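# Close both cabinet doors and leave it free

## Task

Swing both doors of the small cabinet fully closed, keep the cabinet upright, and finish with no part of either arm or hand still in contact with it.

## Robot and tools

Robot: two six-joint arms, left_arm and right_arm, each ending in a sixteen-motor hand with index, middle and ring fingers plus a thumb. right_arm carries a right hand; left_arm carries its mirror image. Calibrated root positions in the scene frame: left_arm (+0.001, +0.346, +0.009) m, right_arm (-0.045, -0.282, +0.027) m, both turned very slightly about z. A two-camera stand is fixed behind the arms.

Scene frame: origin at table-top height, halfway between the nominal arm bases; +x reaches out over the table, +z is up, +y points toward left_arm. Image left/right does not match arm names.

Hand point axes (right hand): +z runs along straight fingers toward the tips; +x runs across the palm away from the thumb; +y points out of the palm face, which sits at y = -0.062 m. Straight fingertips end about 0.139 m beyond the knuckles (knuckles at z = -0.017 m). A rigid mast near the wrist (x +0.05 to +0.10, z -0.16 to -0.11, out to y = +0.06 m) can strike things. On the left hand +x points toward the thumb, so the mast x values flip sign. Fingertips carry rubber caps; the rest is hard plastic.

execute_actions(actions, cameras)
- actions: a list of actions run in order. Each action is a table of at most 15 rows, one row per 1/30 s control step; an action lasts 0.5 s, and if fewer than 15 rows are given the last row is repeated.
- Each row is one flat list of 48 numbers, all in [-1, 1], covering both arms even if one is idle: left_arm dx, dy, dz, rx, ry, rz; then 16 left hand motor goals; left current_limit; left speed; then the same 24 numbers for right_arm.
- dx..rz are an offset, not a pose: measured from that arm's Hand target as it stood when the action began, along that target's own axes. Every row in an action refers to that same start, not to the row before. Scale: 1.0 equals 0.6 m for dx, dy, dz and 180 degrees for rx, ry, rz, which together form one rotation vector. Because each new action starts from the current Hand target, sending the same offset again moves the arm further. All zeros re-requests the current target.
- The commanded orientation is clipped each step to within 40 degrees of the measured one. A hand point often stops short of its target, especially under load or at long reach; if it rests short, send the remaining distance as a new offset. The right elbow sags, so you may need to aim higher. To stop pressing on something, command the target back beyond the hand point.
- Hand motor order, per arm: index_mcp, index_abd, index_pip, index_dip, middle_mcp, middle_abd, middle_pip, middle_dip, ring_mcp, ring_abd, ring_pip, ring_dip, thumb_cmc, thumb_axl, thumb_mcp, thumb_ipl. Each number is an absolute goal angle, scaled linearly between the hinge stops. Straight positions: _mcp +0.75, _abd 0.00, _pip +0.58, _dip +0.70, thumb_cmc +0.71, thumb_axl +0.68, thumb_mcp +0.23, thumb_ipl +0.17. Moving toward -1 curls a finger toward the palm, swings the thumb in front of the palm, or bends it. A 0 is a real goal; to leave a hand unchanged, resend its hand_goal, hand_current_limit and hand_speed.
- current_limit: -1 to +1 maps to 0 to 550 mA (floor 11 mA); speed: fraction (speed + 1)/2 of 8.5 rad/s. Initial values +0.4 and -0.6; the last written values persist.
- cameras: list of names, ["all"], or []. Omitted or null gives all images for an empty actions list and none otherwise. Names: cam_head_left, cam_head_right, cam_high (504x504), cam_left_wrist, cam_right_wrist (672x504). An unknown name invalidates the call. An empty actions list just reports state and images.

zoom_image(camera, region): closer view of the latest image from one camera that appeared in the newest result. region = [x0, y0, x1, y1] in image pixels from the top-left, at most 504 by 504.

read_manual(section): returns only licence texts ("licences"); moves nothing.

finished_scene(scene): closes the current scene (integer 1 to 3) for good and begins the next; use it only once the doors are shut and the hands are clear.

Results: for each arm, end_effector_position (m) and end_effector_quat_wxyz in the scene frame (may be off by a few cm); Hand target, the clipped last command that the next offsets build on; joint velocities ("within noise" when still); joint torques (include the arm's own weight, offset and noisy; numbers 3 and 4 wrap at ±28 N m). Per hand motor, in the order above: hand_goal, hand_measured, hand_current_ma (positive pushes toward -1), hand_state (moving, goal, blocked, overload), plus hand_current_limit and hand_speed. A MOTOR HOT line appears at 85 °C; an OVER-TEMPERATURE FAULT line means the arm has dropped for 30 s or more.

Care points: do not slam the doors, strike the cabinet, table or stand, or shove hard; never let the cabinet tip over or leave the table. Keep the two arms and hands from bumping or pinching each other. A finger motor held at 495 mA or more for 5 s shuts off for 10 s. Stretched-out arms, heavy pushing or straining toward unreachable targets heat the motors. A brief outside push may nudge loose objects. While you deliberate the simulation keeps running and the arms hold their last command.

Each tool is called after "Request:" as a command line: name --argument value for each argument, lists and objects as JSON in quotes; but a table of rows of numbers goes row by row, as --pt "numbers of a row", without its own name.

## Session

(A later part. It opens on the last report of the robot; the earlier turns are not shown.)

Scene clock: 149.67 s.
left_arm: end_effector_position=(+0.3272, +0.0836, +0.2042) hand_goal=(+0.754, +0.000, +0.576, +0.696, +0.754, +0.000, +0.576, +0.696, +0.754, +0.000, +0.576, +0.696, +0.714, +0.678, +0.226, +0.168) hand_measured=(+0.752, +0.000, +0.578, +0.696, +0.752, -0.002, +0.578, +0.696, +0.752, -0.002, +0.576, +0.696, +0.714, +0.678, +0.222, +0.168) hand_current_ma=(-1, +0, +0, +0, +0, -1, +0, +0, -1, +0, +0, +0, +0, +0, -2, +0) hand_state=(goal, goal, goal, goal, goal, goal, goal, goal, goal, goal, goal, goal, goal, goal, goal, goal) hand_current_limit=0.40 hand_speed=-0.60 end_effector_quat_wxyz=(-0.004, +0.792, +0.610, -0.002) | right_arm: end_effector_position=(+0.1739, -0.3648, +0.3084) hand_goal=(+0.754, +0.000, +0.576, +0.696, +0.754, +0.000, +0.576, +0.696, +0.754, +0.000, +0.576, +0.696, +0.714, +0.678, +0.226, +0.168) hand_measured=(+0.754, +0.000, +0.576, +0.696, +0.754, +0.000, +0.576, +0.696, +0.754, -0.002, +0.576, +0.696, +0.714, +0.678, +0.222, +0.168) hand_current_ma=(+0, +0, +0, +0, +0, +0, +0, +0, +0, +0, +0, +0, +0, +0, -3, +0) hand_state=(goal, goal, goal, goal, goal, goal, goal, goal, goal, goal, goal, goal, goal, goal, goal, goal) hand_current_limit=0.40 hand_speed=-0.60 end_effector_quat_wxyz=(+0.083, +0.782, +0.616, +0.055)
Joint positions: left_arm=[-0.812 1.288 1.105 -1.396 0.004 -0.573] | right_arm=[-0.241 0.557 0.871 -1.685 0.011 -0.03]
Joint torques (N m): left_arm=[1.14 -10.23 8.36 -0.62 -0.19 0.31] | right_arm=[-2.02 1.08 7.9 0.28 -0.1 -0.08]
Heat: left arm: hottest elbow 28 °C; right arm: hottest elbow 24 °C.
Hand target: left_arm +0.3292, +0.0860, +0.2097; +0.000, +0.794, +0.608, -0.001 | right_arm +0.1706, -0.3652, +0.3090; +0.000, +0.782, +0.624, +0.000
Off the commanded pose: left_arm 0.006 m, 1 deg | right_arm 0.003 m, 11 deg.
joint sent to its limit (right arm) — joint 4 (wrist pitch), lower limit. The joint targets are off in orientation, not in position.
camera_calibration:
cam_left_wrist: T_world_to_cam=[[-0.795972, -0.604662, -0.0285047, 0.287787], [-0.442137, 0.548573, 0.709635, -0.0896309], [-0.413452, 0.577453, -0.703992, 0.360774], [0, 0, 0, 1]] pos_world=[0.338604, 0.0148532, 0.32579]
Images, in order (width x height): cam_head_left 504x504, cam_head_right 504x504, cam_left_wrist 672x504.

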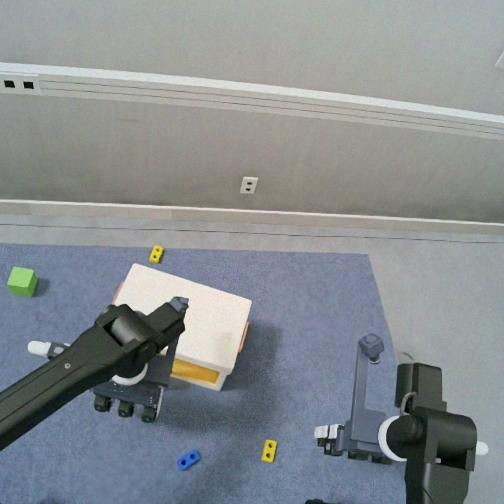

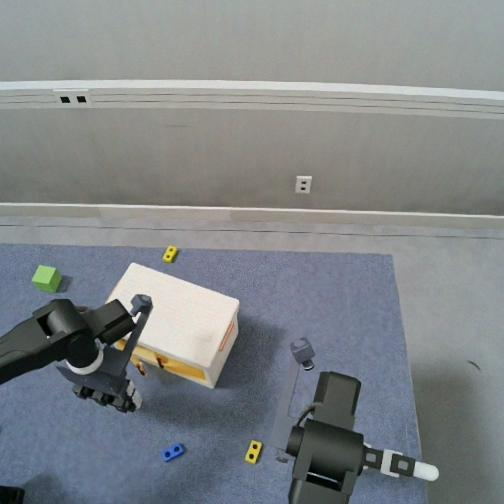

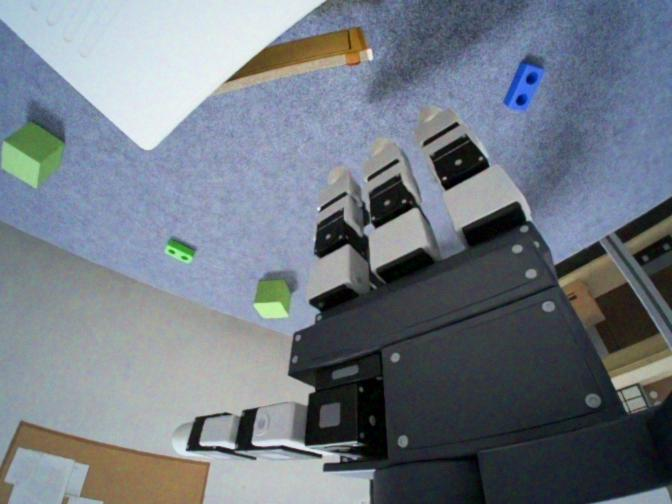

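Request:
execute_actions --actions '[[[-0.0317,0.0655,0,0,0,0.072,0.754,0,0.576,0.696,0.754,0,0.576,0.696,0.754,0,0.576,0.696,0.714,0.678,0.226,0.168,0.4,-0.6,0,0,0,0,0,0,0.754,0,0.576,0.696,0.754,0,0.576,0.696,0.754,0,0.576,0.696,0.714,0.678,0.226,0.168,0.4,-0.6]],[[0,0.0415,0,0,0,0,0.754,0,0.576,0.696,0.754,0,0.576,0.696,0.754,0,0.576,0.696,0.714,0.678,0.226,0.168,0.4,-0.6,0,0,0,0,0,0,0.754,0,0.576,0.696,0.754,0,0.576,0.696,0.754,0,0.576,0.696,0.714,0.678,0.226,0.168,0.4,-0.6]],[[0,0.0415,0,0,0,0,0.754,0,0.576,0.696,0.754,0,0.576,0.696,0.754,0,0.576,0.696,0.714,0.678,0.226,0.168,0.4,-0.6,0,0,0,0,0,0,0.754,0,0.576,0.696,0.754,0,0.576,0.696,0.754,0,0.576,0.696,0.714,0.678,0.226,0.168,0.4,-0.6]],[[0.016,0.0142,0,0,0,-0.05,0.754,0,0.576,0.696,0.754,0,0.576,0.696,0.754,0,0.576,0.696,0.714,0.678,0.226,0.168,0.4,-0.6,0,0,0,0,0,0,0.754,0,0.576,0.696,0.754,0,0.576,0.696,0.754,0,0.576,0.696,0.714,0.678,0.226,0.168,0.4,-0.6]],[[0,0.025,0,0,0,-0.02,0.754,0,0.576,0.696,0.754,0,0.576,0.696,0.754,0,0.576,0.696,0.714,0.678,0.226,0.168,0.4,-0.6,0,0,0,0,0,0,0.754,0,0.576,0.696,0.754,0,0.576,0.696,0.754,0,0.576,0.696,0.714,0.678,0.226,0.168,0.4,-0.6]]]' --cameras '["cam_head_left","cam_head_right","cam_left_wrist"]'

Request:
zoom_image --camera "cam_head_left" --region '[70, 250, 270, 420]'

Request:
zoom_image --camera "cam_head_right" --region '[50, 250, 250, 420]'

Scene clock: 173.50 s.
left_arm: end_effector_position=(+0.4175, +0.0394, +0.1924) hand_goal=(+0.754, +0.000, +0.576, +0.696, +0.754, +0.000, +0.576, +0.696, +0.754, +0.000, +0.576, +0.696, +0.714, +0.678, +0.226, +0.168) hand_measured=(+0.752, +0.000, +0.578, +0.696, +0.754, -0.002, +0.578, +0.696, +0.752, -0.002, +0.576, +0.696, +0.714, +0.678, +0.222, +0.168) hand_current_ma=(-1, +0, +0, +0, +0, +0, +0, +0, +0, +0, +0, +0, +0, +0, -2, +0) hand_state=(goal, goal, goal, goal, goal, goal, goal, goal, goal, goal, goal, goal, goal, goal, goal, goal) hand_current_limit=0.40 hand_speed=-0.60 end_effector_quat_wxyz=(-0.017, +0.803, +0.596, -0.003) | right_arm: end_effector_position=(+0.1739, -0.3648, +0.3084) hand_goal=(+0.754, +0.000, +0.576, +0.696, +0.754, +0.000, +0.576, +0.696, +0.754, +0.000, +0.576, +0.696, +0.714, +0.678, +0.226, +0.168) hand_measured=(+0.754, +0.000, +0.576, +0.696, +0.754, +0.000, +0.576, +0.696, +0.754, -0.002, +0.576, +0.696, +0.714, +0.678, +0.222, +0.168) hand_current_ma=(+0, +0, +0, +0, +0, +0, +0, +0, +0, +0, +0, +0, +0, +0, -3, +0) hand_state=(goal, goal, goal, goal, goal, goal, goal, goal, goal, goal, goal, goal, goal, goal, goal, goal) hand_current_limit=0.40 hand_speed=-0.60 end_effector_quat_wxyz=(+0.083, +0.782, +0.616, +0.055)
Joint positions: left_arm=[-0.725 1.551 1.347 -1.402 0.001 -0.453] | right_arm=[-0.241 0.557 0.871 -1.685 0.011 -0.03]
Joint torques (N m): left_arm=[1.55 -12.92 12.04 -0.58 -0.05 -0.03] | right_arm=[-1.96 1.08 7.88 0.28 -0.1 -0.08]
Heat: left arm: hottest elbow 27 °C; right arm: hottest elbow 24 °C.
Hand target: left_arm +0.4323, +0.0335, +0.2093; -0.001, +0.796, +0.606, -0.001 | right_arm +0.1706, -0.3652, +0.3090; +0.000, +0.782, +0.624, +0.000
Off the commanded pose: left_arm 0.023 m, 2 deg | right_arm 0.003 m, 11 deg.
joint sent to its limit (right arm) — joint 4 (wrist pitch), lower limit. The joint targets are off in orientation, not in position.
camera_calibration:
cam_left_wrist: T_world_to_cam=[[-0.816763, -0.576428, -0.0250846, 0.339491], [-0.410485, 0.549979, 0.727341, -0.0337495], [-0.405464, 0.604362, -0.685817, 0.407363], [0, 0, 0, 1]] pos_world=[0.428601, -0.0319412, 0.31244]
Images, in order (width x height): cam_head_left 504x504, cam_head_right 504x504, cam_left_wrist 672x504.

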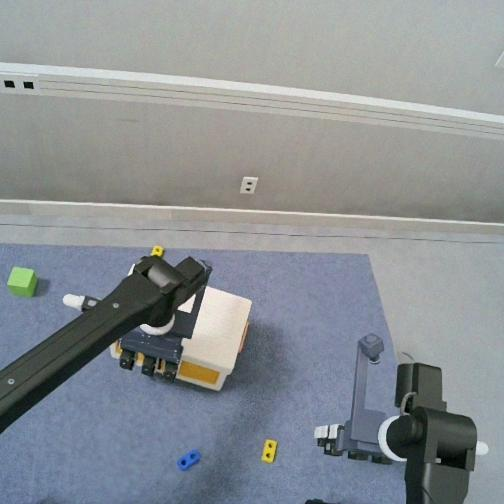

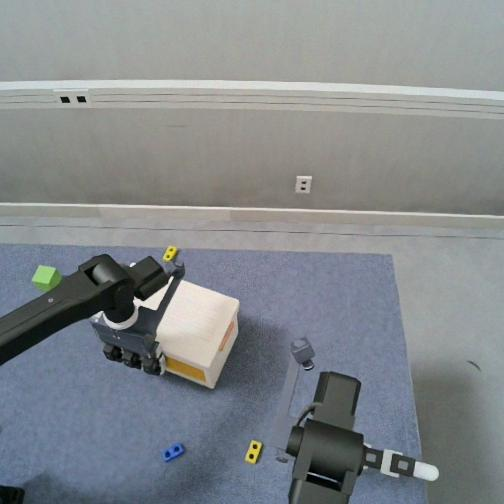

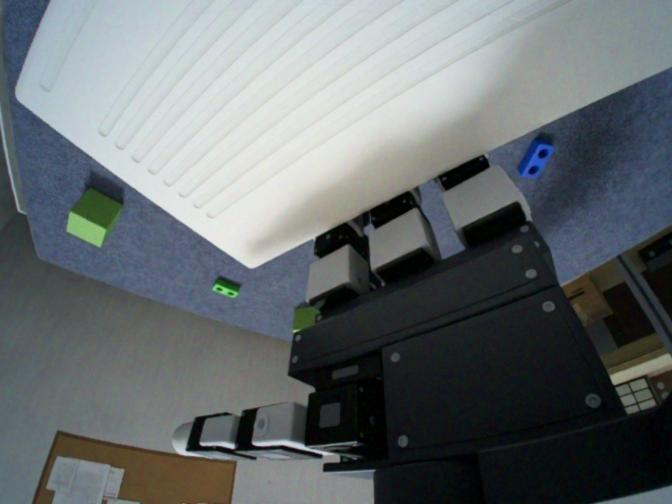

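Scaled by 2.520 from the camera's 504x504 image, which has a finer 720x720 frame.

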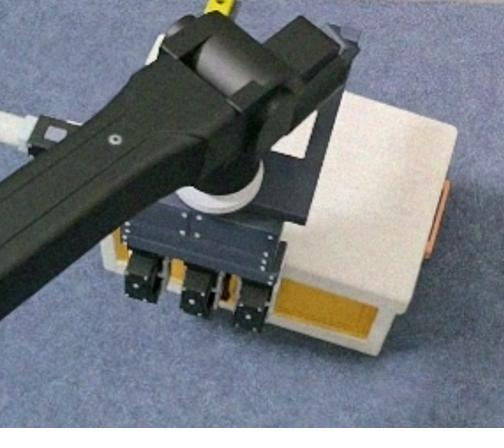

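Scaled by 2.520 from the camera's 504x504 image, which has a finer 720x720 frame.

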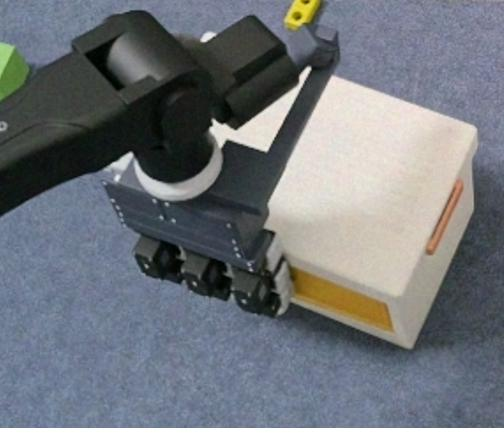

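Request:
execute_actions --actions '[[[0,0.025,0,0,0,-0.03,0.754,0,0.576,0.696,0.754,0,0.576,0.696,0.754,0,0.576,0.696,0.714,0.678,0.226,0.168,0.4,-0.6,0,0,0,0,0,0,0.754,0,0.576,0.696,0.754,0,0.576,0.696,0.754,0,0.576,0.696,0.714,0.678,0.226,0.168,0.4,-0.6]],[[0,0.015,0,0,0,-0.02,0.754,0,0.576,0.696,0.754,0,0.576,0.696,0.754,0,0.576,0.696,0.714,0.678,0.226,0.168,0.4,-0.6,0,0,0,0,0,0,0.754,0,0.576,0.696,0.754,0,0.576,0.696,0.754,0,0.576,0.696,0.714,0.678,0.226,0.168,0.4,-0.6]]]' --cameras '["cam_head_left"]'

Request:
zoom_image --camera "cam_head_left" --region '[70, 250, 270, 420]'

Scene clock: 178.67 s.
left_arm: end_effector_position=(+0.4347, +0.0333, +0.1933) hand_goal=(+0.754, +0.000, +0.576, +0.696, +0.754, +0.000, +0.576, +0.696, +0.754, +0.000, +0.576, +0.696, +0.714, +0.678, +0.226, +0.168) hand_measured=(+0.752, +0.000, +0.578, +0.696, +0.754, -0.002, +0.578, +0.696, +0.770, -0.002, +0.576, +0.696, +0.714, +0.678, +0.222, +0.168) hand_current_ma=(-1, +0, +0, +0, +0, +0, +0, +0, +13, +0, +0, +0, +0, +0, -2, +0) hand_state=(goal, goal, goal, goal, goal, goal, goal, goal, goal, goal, goal, goal, goal, goal, goal, goal) hand_current_limit=0.40 hand_speed=-0.60 end_effector_quat_wxyz=(-0.022, +0.761, +0.649, -0.006) | right_arm: end_effector_position=(+0.1739, -0.3648, +0.3084) hand_goal=(+0.754, +0.000, +0.576, +0.696, +0.754, +0.000, +0.576, +0.696, +0.754, +0.000, +0.576, +0.696, +0.714, +0.678, +0.226, +0.168) hand_measured=(+0.754, +0.000, +0.576, +0.696, +0.754, +0.000, +0.576, +0.696, +0.754, -0.002, +0.576, +0.696, +0.714, +0.678, +0.222, +0.168) hand_current_ma=(+0, +0, +0, +0, +0, +0, +0, +0, +0, +0, +0, +0, +0, +0, -3, +0) hand_state=(goal, goal, goal, goal, goal, goal, goal, goal, goal, goal, goal, goal, goal, goal, goal, goal) hand_current_limit=0.40 hand_speed=-0.60 end_effector_quat_wxyz=(+0.083, +0.782, +0.616, +0.055)
Joint positions: left_arm=[-0.725 1.621 1.435 -1.431 0.008 -0.587] | right_arm=[-0.241 0.557 0.871 -1.685 0.011 -0.03]
Joint torques (N m): left_arm=[1.32 -13.16 12.67 -0.17 -0.31 -0.29] | right_arm=[-2.02 1.03 7.9 0.29 -0.1 -0.08]
Heat: left arm: hottest elbow 27 °C; right arm: hottest elbow 24 °C.
Hand target: left_arm +0.4556, +0.0280, +0.2094; -0.001, +0.746, +0.666, -0.001 | right_arm +0.1706, -0.3652, +0.3090; +0.000, +0.782, +0.624, +0.000
Off the commanded pose: left_arm 0.027 m, 4 deg | right_arm 0.003 m, 11 deg.
joint sent to its limit (right arm) — joint 4 (wrist pitch), lower limit. The joint targets are off in orientation, not in position.
Images, in order (width x height): cam_head_left 504x504.

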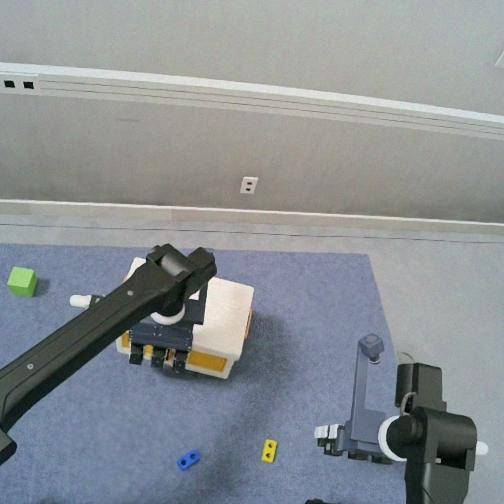

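Scaled by 2.520 from the camera's 504x504 image, which has a finer 720x720 frame.

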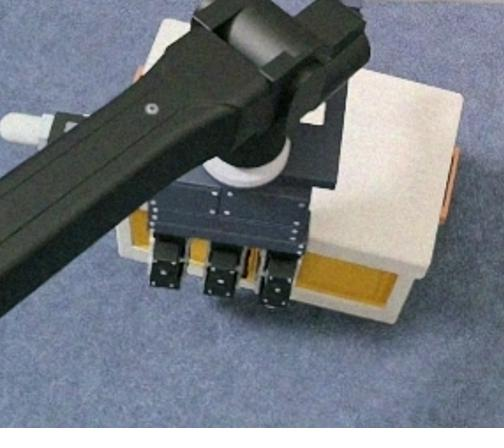

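Request:
execute_actions --actions '[[[0,-0.083,-0.01,0,0,0,0.754,0,0.576,0.696,0.754,0,0.576,0.696,0.754,0,0.576,0.696,0.714,0.678,0.226,0.168,0.4,-0.6,0,0,0,0,0,0,0.754,0,0.576,0.696,0.754,0,0.576,0.696,0.754,0,0.576,0.696,0.714,0.678,0.226,0.168,0.4,-0.6]],[[0.04,-0.1,-0.08,0,0,0,0.754,0,0.576,0.696,0.754,0,0.576,0.696,0.754,0,0.576,0.696,0.714,0.678,0.226,0.168,0.4,-0.6,0,0,0,0,0,0,0.754,0,0.576,0.696,0.754,0,0.576,0.696,0.754,0,0.576,0.696,0.714,0.678,0.226,0.168,0.4,-0.6]],[[0.12,-0.04,-0.05,0,0,0,0.754,0,0.576,0.696,0.754,0,0.576,0.696,0.754,0,0.576,0.696,0.714,0.678,0.226,0.168,0.4,-0.6,0,0,0,0,0,0,0.754,0,0.576,0.696,0.754,0,0.576,0.696,0.754,0,0.576,0.696,0.714,0.678,0.226,0.168,0.4,-0.6]],[[0.12,0,0,0,0,0,0.754,0,0.576,0.696,0.754,0,0.576,0.696,0.754,0,0.576,0.696,0.714,0.678,0.226,0.168,0.4,-0.6,0,0,0,0,0,0,0.754,0,0.576,0.696,0.754,0,0.576,0.696,0.754,0,0.576,0.696,0.714,0.678,0.226,0.168,0.4,-0.6]],[[0.05,0,0,0,0,0,0.754,0,0.576,0.696,0.754,0,0.576,0.696,0.754,0,0.576,0.696,0.714,0.678,0.226,0.168,0.4,-0.6,0,0,0,0,0,0,0.754,0,0.576,0.696,0.754,0,0.576,0.696,0.754,0,0.576,0.696,0.714,0.678,0.226,0.168,0.4,-0.6]]]' --cameras '["cam_head_left","cam_head_right"]'

Request:
zoom_image --camera "cam_head_left" --region '[90, 300, 250, 400]'

Request:
zoom_image --camera "cam_head_right" --region '[90, 300, 250, 400]'

Scene clock: 192.00 s.
left_arm: end_effector_position=(+0.3479, +0.2374, +0.2867) hand_goal=(+0.754, +0.000, +0.576, +0.696, +0.754, +0.000, +0.576, +0.696, +0.754, +0.000, +0.576, +0.696, +0.714, +0.678, +0.226, +0.168) hand_measured=(+0.752, +0.000, +0.576, +0.696, +0.752, -0.002, +0.578, +0.696, +0.752, -0.002, +0.576, +0.696, +0.714, +0.678, +0.222, +0.168) hand_current_ma=(-1, +0, +0, +0, +0, +0, +0, +0, +0, +0, +0, +0, +0, +0, -2, +0) hand_state=(goal, goal, goal, goal, goal, goal, goal, goal, goal, goal, goal, goal, goal, goal, goal, goal) hand_current_limit=0.40 hand_speed=-0.60 end_effector_quat_wxyz=(-0.007, +0.744, +0.668, -0.001) | right_arm: end_effector_position=(+0.1739, -0.3648, +0.3084) hand_goal=(+0.754, +0.000, +0.576, +0.696, +0.754, +0.000, +0.576, +0.696, +0.754, +0.000, +0.576, +0.696, +0.714, +0.678, +0.226, +0.168) hand_measured=(+0.754, +0.000, +0.576, +0.696, +0.754, +0.000, +0.576, +0.696, +0.754, -0.002, +0.576, +0.696, +0.714, +0.678, +0.222, +0.168) hand_current_ma=(+0, +0, +0, +0, +0, +0, +0, +0, +0, +0, +0, +0, +0, +0, -3, +0) hand_state=(goal, goal, goal, goal, goal, goal, goal, goal, goal, goal, goal, goal, goal, goal, goal, goal) hand_current_limit=0.40 hand_speed=-0.60 end_effector_quat_wxyz=(+0.083, +0.782, +0.616, +0.055)
Joint positions: left_arm=[-0.421 1.097 1.17 -1.657 -0.004 -0.334] | right_arm=[-0.241 0.557 0.871 -1.685 0.011 -0.03]
Joint torques (N m): left_arm=[0.79 -7.53 8.34 -0.68 0.03 0.27] | right_arm=[-2.02 1.08 7.88 0.28 -0.1 -0.08]
Heat: left arm: hottest elbow 28 °C; right arm: hottest elbow 24 °C.
Hand target: left_arm +0.3451, +0.2398, +0.2935; -0.001, +0.746, +0.666, -0.001 | right_arm +0.1706, -0.3652, +0.3090; +0.000, +0.782, +0.624, +0.000
Off the commanded pose: left_arm 0.008 m, 1 deg | right_arm 0.003 m, 11 deg.
joint sent to its limit (right arm) — joint 4 (wrist pitch), lower limit. The joint targets are off in orientation, not in position.
Images, in order (width x height): cam_head_left 504x504, cam_head_right 504x504.

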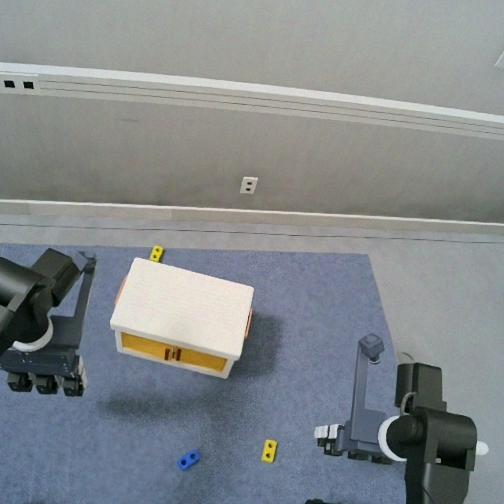

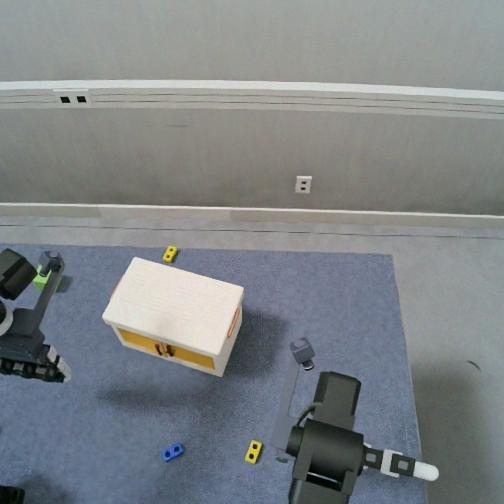

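Scaled by 3.150 from the camera's 504x504 image, which has a finer 720x720 frame.

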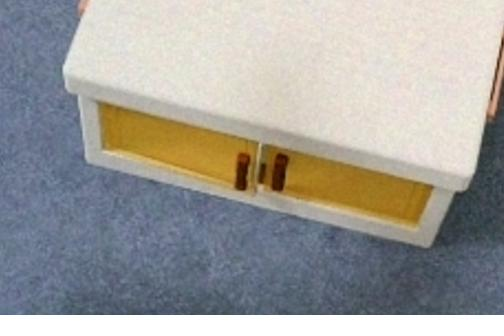

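Scaled by 3.150 from the camera's 504x504 image, which has a finer 720x720 frame.

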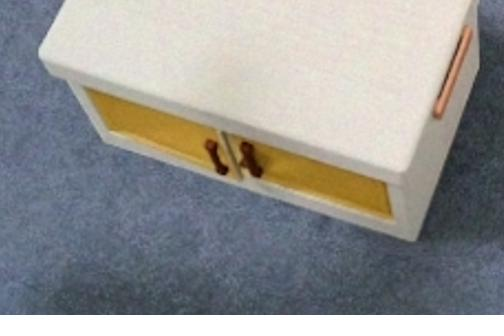

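Request:
zoom_image --camera "cam_head_left" --region '[115, 325, 225, 380]'

Request:
zoom_image --camera "cam_head_right" --region '[105, 320, 215, 375]'

Scaled by 4.582 from the camera's 504x504 image, which has a finer 720x720 frame.

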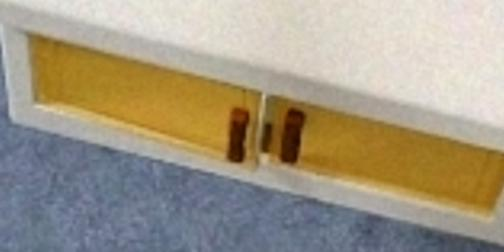

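Scaled by 4.582 from the camera's 504x504 image, which has a finer 720x720 frame.

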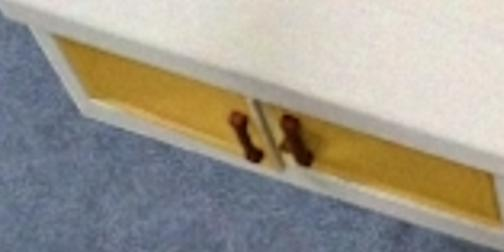

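Request:
zoom_image --camera "cam_head_left" --region '[150, 335, 195, 375]'

Request:
zoom_image --camera "cam_head_right" --region '[145, 332, 190, 367]'

Scaled by 11.200 from the camera's 504x504 image, which has a finer 720x720 frame.

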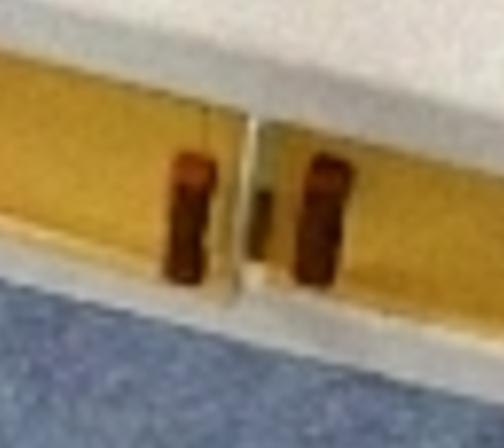

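Scaled by 11.200 from the camera's 504x504 image, which has a finer 720x720 frame.

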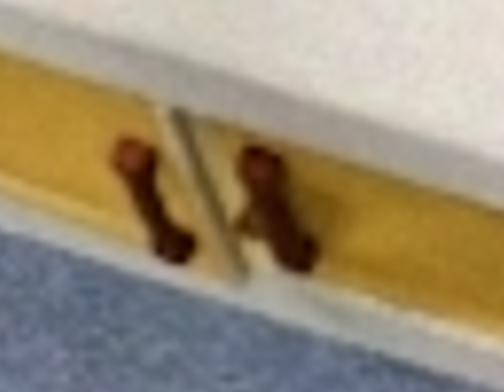

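Request:
execute_actions --actions '[[[-0.1286,0.027,0.0737,0,0,-0.018,0.754,0,0.576,0.696,0.754,0,0.576,0.696,0.754,0,0.576,0.696,0.714,0.678,0.226,0.168,0.4,-0.6,0,0,0,0,0,0,0.754,0,0.576,0.696,0.754,0,0.576,0.696,0.754,0,0.576,0.696,0.714,0.678,0.226,0.168,0.4,-0.6]],[[-0.1286,0.027,0.0737,0,0,-0.018,0.754,0,0.576,0.696,0.754,0,0.576,0.696,0.754,0,0.576,0.696,0.714,0.678,0.226,0.168,0.4,-0.6,0,0,0,0,0,0,0.754,0,0.576,0.696,0.754,0,0.576,0.696,0.754,0,0.576,0.696,0.714,0.678,0.226,0.168,0.4,-0.6]],[[0,0.067,0,0,0,0,0.754,0,0.576,0.696,0.754,0,0.576,0.696,0.754,0,0.576,0.696,0.714,0.678,0.226,0.168,0.4,-0.6,0,0,0,0,0,0,0.754,0,0.576,0.696,0.754,0,0.576,0.696,0.754,0,0.576,0.696,0.714,0.678,0.226,0.168,0.4,-0.6]],[[0,0.042,0,0,0,0,0.754,0,0.576,0.696,0.754,0,0.576,0.696,0.754,0,0.576,0.696,0.714,0.678,0.226,0.168,0.4,-0.6,0,0,0,0,0,0,0.754,0,0.576,0.696,0.754,0,0.576,0.696,0.754,0,0.576,0.696,0.714,0.678,0.226,0.168,0.4,-0.6]],[[0,0.033,0,0,0,0,0.754,0,0.576,0.696,0.754,0,0.576,0.696,0.754,0,0.576,0.696,0.714,0.678,0.226,0.168,0.4,-0.6,0,0,0,0,0,0,0.754,0,0.576,0.696,0.754,0,0.576,0.696,0.754,0,0.576,0.696,0.714,0.678,0.226,0.168,0.4,-0.6]]]' --cameras '["cam_head_left","cam_left_wrist"]'

Request:
zoom_image --camera "cam_head_left" --region '[90, 290, 250, 400]'

Scene clock: 226.17 s.
left_arm: end_effector_position=(+0.4333, +0.0910, +0.1892) hand_goal=(+0.754, +0.000, +0.576, +0.696, +0.754, +0.000, +0.576, +0.696, +0.754, +0.000, +0.576, +0.696, +0.714, +0.678, +0.226, +0.168) hand_measured=(+0.752, +0.000, +0.576, +0.696, +0.752, +0.000, +0.578, +0.696, +0.754, +0.000, +0.576, +0.696, +0.714, +0.678, +0.222, +0.168) hand_current_ma=(-1, +0, +0, +0, +0, +0, +0, +0, +0, +0, +0, +0, +0, +0, -2, +0) hand_state=(goal, goal, goal, goal, goal, goal, goal, goal, goal, goal, goal, goal, goal, goal, goal, goal) hand_current_limit=0.40 hand_speed=-0.60 end_effector_quat_wxyz=(-0.018, +0.706, +0.708, -0.002) | right_arm: end_effector_position=(+0.1739, -0.3648, +0.3084) hand_goal=(+0.754, +0.000, +0.576, +0.696, +0.754, +0.000, +0.576, +0.696, +0.754, +0.000, +0.576, +0.696, +0.714, +0.678, +0.226, +0.168) hand_measured=(+0.754, +0.000, +0.576, +0.696, +0.754, +0.000, +0.576, +0.696, +0.754, -0.002, +0.576, +0.696, +0.714, +0.678, +0.222, +0.168) hand_current_ma=(+0, +0, +0, +0, +0, +0, +0, +0, +0, +0, +0, +0, +0, +0, -3, +0) hand_state=(goal, goal, goal, goal, goal, goal, goal, goal, goal, goal, goal, goal, goal, goal, goal, goal) hand_current_limit=0.40 hand_speed=-0.60 end_effector_quat_wxyz=(+0.083, +0.782, +0.616, +0.055)
Joint positions: left_arm=[-0.654 1.547 1.333 -1.393 0.001 -0.677] | right_arm=[-0.241 0.557 0.871 -1.685 0.011 -0.03]
Joint torques (N m): left_arm=[0.73 -12.16 11.92 -0.54 -0.12 0.23] | right_arm=[-2.02 1.03 7.88 0.29 -0.1 -0.08]
Heat: left arm: hottest elbow 27 °C; right arm: hottest elbow 24 °C.
Hand target: left_arm +0.4493, +0.0834, +0.2048; -0.001, +0.707, +0.707, -0.001 | right_arm +0.1706, -0.3652, +0.3090; +0.000, +0.782, +0.624, +0.000
Off the commanded pose: left_arm 0.024 m, 2 deg | right_arm 0.003 m, 11 deg.
joint sent to its limit (right arm) — joint 4 (wrist pitch), lower limit. The joint targets are off in orientation, not in position.
camera_calibration:
cam_left_wrist: T_world_to_cam=[[-0.61338, -0.789108, -0.0327589, 0.314725], [-0.554908, 0.401077, 0.728845, 0.0225503], [-0.561998, 0.465237, -0.683895, 0.460552], [0, 0, 0, 1]] pos_world=[0.464388, 0.0250417, 0.308843]
Images, in order (width x height): cam_head_left 504x504, cam_left_wrist 672x504.

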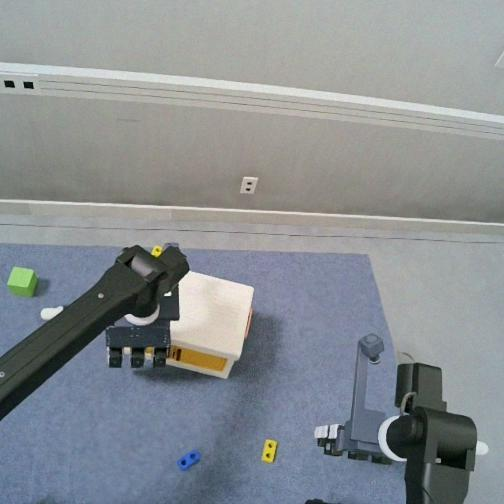

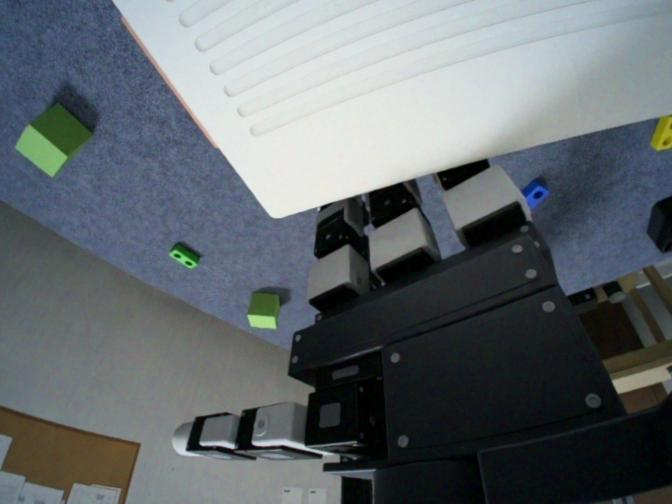

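Scaled by 3.150 from the camera's 504x504 image, which has a finer 720x720 frame.

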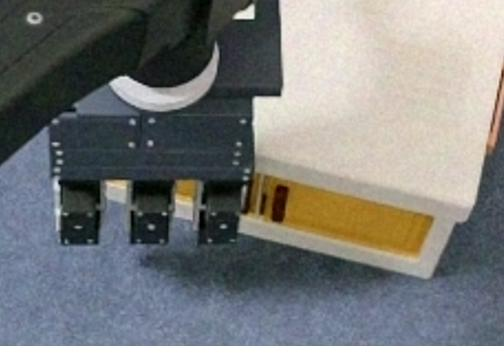

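Request:
execute_actions --actions '[[[0,0.033,0,0,0,0,0.754,0,0.576,0.696,0.754,0,0.576,0.696,0.754,0,0.576,0.696,0.714,0.678,0.226,0.168,0.4,-0.6,0,0,0,0,0,0,0.754,0,0.576,0.696,0.754,0,0.576,0.696,0.754,0,0.576,0.696,0.714,0.678,0.226,0.168,0.4,-0.6]]]'

Scene clock: 229.43 s.
left_arm: end_effector_position=(+0.4464, +0.0880, +0.1893) hand_goal=(+0.754, +0.000, +0.576, +0.696, +0.754, +0.000, +0.576, +0.696, +0.754, +0.000, +0.576, +0.696, +0.714, +0.678, +0.226, +0.168) hand_measured=(+0.752, +0.000, +0.576, +0.696, +0.752, +0.000, +0.578, +0.696, +0.766, -0.002, +0.576, +0.696, +0.714, +0.678, +0.222, +0.168) hand_current_ma=(-1, +0, +0, +0, +0, +0, +0, +0, +8, +0, +0, +0, +0, +0, -2, +0) hand_state=(goal, goal, goal, goal, goal, goal, goal, goal, goal, goal, goal, goal, goal, goal, goal, goal) hand_current_limit=0.40 hand_speed=-0.60 end_effector_quat_wxyz=(-0.022, +0.714, +0.700, -0.005) | right_arm: end_effector_position=(+0.1739, -0.3648, +0.3084) hand_goal=(+0.754, +0.000, +0.576, +0.696, +0.754, +0.000, +0.576, +0.696, +0.754, +0.000, +0.576, +0.696, +0.714, +0.678, +0.226, +0.168) hand_measured=(+0.754, +0.000, +0.576, +0.696, +0.754, +0.000, +0.576, +0.696, +0.754, -0.002, +0.576, +0.696, +0.714, +0.678, +0.222, +0.168) hand_current_ma=(+0, +0, +0, +0, +0, +0, +0, +0, +0, +0, +0, +0, +0, +0, -3, +0) hand_state=(goal, goal, goal, goal, goal, goal, goal, goal, goal, goal, goal, goal, goal, goal, goal, goal) hand_current_limit=0.40 hand_speed=-0.60 end_effector_quat_wxyz=(+0.083, +0.782, +0.616, +0.055)
Joint positions: left_arm=[-0.638 1.579 1.373 -1.409 0.003 -0.637] | right_arm=[-0.241 0.557 0.871 -1.685 0.011 -0.03]
Joint torques (N m): left_arm=[1.73 -11.87 12.44 -0.31 -0.17 0.11] | right_arm=[-2.02 1.08 7.88 0.28 -0.1 -0.08]
Heat: left arm: hottest elbow 28 °C; right arm: hottest elbow 24 °C.
Hand target: left_arm +0.4692, +0.0833, +0.2048; -0.001, +0.707, +0.707, -0.001 | right_arm +0.1706, -0.3652, +0.3090; +0.000, +0.782, +0.624, +0.000
Off the commanded pose: left_arm 0.028 m, 3 deg | right_arm 0.003 m, 11 deg.
joint sent to its limit (right arm) — joint 4 (wrist pitch), lower limit. The joint targets are off in orientation, not in position.

Request:
execute_actions --actions '[[[0,0.017,0,0,0,0,0.754,0,0.576,0.696,0.754,0,0.576,0.696,0.754,0,0.576,0.696,0.714,0.678,0.226,0.168,0.4,-0.6,0,0,0,0,0,0,0.754,0,0.576,0.696,0.754,0,0.576,0.696,0.754,0,0.576,0.696,0.714,0.678,0.226,0.168,0.4,-0.6]],[[0,-0.09,-0.01,0,0,0,0.754,0,0.576,0.696,0.754,0,0.576,0.696,0.754,0,0.576,0.696,0.714,0.678,0.226,0.168,0.4,-0.6,0,0,0,0,0,0,0.754,0,0.576,0.696,0.754,0,0.576,0.696,0.754,0,0.576,0.696,0.714,0.678,0.226,0.168,0.4,-0.6]],[[0.05,-0.1,-0.08,0,0,0,0.754,0,0.576,0.696,0.754,0,0.576,0.696,0.754,0,0.576,0.696,0.714,0.678,0.226,0.168,0.4,-0.6,0,0,0,0,0,0,0.754,0,0.576,0.696,0.754,0,0.576,0.696,0.754,0,0.576,0.696,0.714,0.678,0.226,0.168,0.4,-0.6]],[[0.12,0,-0.05,0,0,0,0.754,0,0.576,0.696,0.754,0,0.576,0.696,0.754,0,0.576,0.696,0.714,0.678,0.226,0.168,0.4,-0.6,0,0,0,0,0,0,0.754,0,0.576,0.696,0.754,0,0.576,0.696,0.754,0,0.576,0.696,0.714,0.678,0.226,0.168,0.4,-0.6]],[[0.1,0,0,0,0,0,0.754,0,0.576,0.696,0.754,0,0.576,0.696,0.754,0,0.576,0.696,0.714,0.678,0.226,0.168,0.4,-0.6,0,0,0,0,0,0,0.754,0,0.576,0.696,0.754,0,0.576,0.696,0.754,0,0.576,0.696,0.714,0.678,0.226,0.168,0.4,-0.6]]]' --cameras '["cam_head_left","cam_head_right"]'

Request:
zoom_image --camera "cam_head_left" --region '[150, 325, 195, 365]'

Request:
zoom_image --camera "cam_head_left" --region '[105, 315, 225, 375]'

Request:
zoom_image --camera "cam_head_right" --region '[105, 315, 225, 375]'

Scene clock: 242.20 s.
left_arm: end_effector_position=(+0.3669, +0.2440, +0.2824) hand_goal=(+0.754, +0.000, +0.576, +0.696, +0.754, +0.000, +0.576, +0.696, +0.754, +0.000, +0.576, +0.696, +0.714, +0.678, +0.226, +0.168) hand_measured=(+0.752, +0.000, +0.576, +0.696, +0.752, -0.002, +0.576, +0.696, +0.752, -0.002, +0.576, +0.696, +0.714, +0.678, +0.222, +0.168) hand_current_ma=(-1, +0, +0, +0, +0, +0, +0, +0, +0, +0, +0, +0, +0, +0, -2, +0) hand_state=(goal, goal, goal, goal, goal, goal, goal, goal, goal, goal, goal, goal, goal, goal, goal, goal) hand_current_limit=0.40 hand_speed=-0.60 end_effector_quat_wxyz=(-0.006, +0.704, +0.710, +0.000) | right_arm: end_effector_position=(+0.1739, -0.3648, +0.3084) hand_goal=(+0.754, +0.000, +0.576, +0.696, +0.754, +0.000, +0.576, +0.696, +0.754, +0.000, +0.576, +0.696, +0.714, +0.678, +0.226, +0.168) hand_measured=(+0.754, +0.000, +0.576, +0.696, +0.754, +0.000, +0.576, +0.696, +0.754, -0.002, +0.576, +0.696, +0.714, +0.678, +0.222, +0.168) hand_current_ma=(+0, +0, +0, +0, +0, +0, +0, +0, +0, +0, +0, +0, +0, +0, -3, +0) hand_state=(goal, goal, goal, goal, goal, goal, goal, goal, goal, goal, goal, goal, goal, goal, goal, goal) hand_current_limit=0.40 hand_speed=-0.60 end_effector_quat_wxyz=(+0.083, +0.782, +0.616, +0.055)
Joint positions: left_arm=[-0.401 1.15 1.196 -1.629 -0.004 -0.43] | right_arm=[-0.241 0.557 0.871 -1.685 0.011 -0.03]
Joint torques (N m): left_arm=[0.85 -8.06 8.59 -0.62 0.06 0.22] | right_arm=[-2.02 1.03 7.88 0.28 -0.1 -0.08]
Heat: left arm: hottest elbow 29 °C; right arm: hottest elbow 24 °C.
Hand target: left_arm +0.3655, +0.2455, +0.2890; -0.001, +0.707, +0.707, -0.001 | right_arm +0.1706, -0.3652, +0.3090; +0.000, +0.782, +0.624, +0.000
Off the commanded pose: left_arm 0.007 m, 1 deg | right_arm 0.003 m, 11 deg.
joint sent to its limit (right arm) — joint 4 (wrist pitch), lower limit. The joint targets are off in orientation, not in position.
Images, in order (width x height): cam_head_left 504x504, cam_head_right 504x504.

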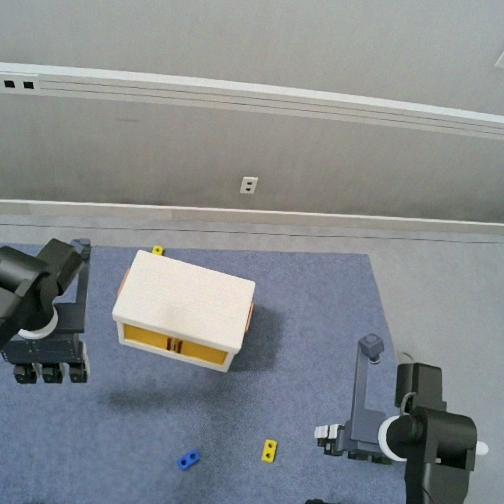

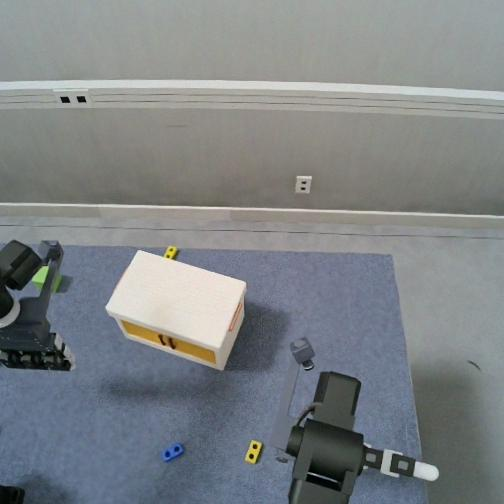

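Scaled by 11.200 from the camera's 504x504 image, which has a finer 720x720 frame.

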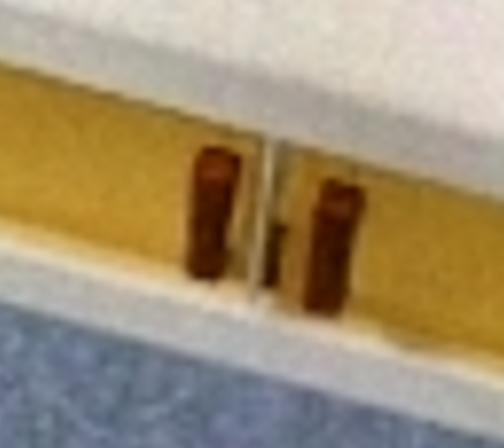

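Scaled by 4.200 from the camera's 504x504 image, which has a finer 720x720 frame.

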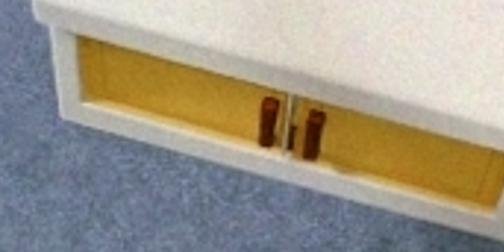

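Scaled by 4.200 from the camera's 504x504 image, which has a finer 720x720 frame.

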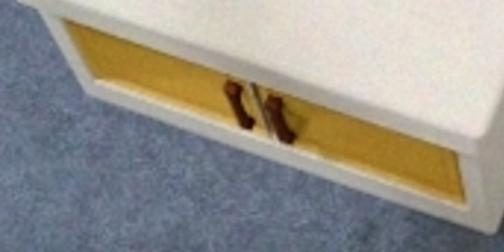

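Request:
finished_scene --scene 3

The scene is finished: the task was done.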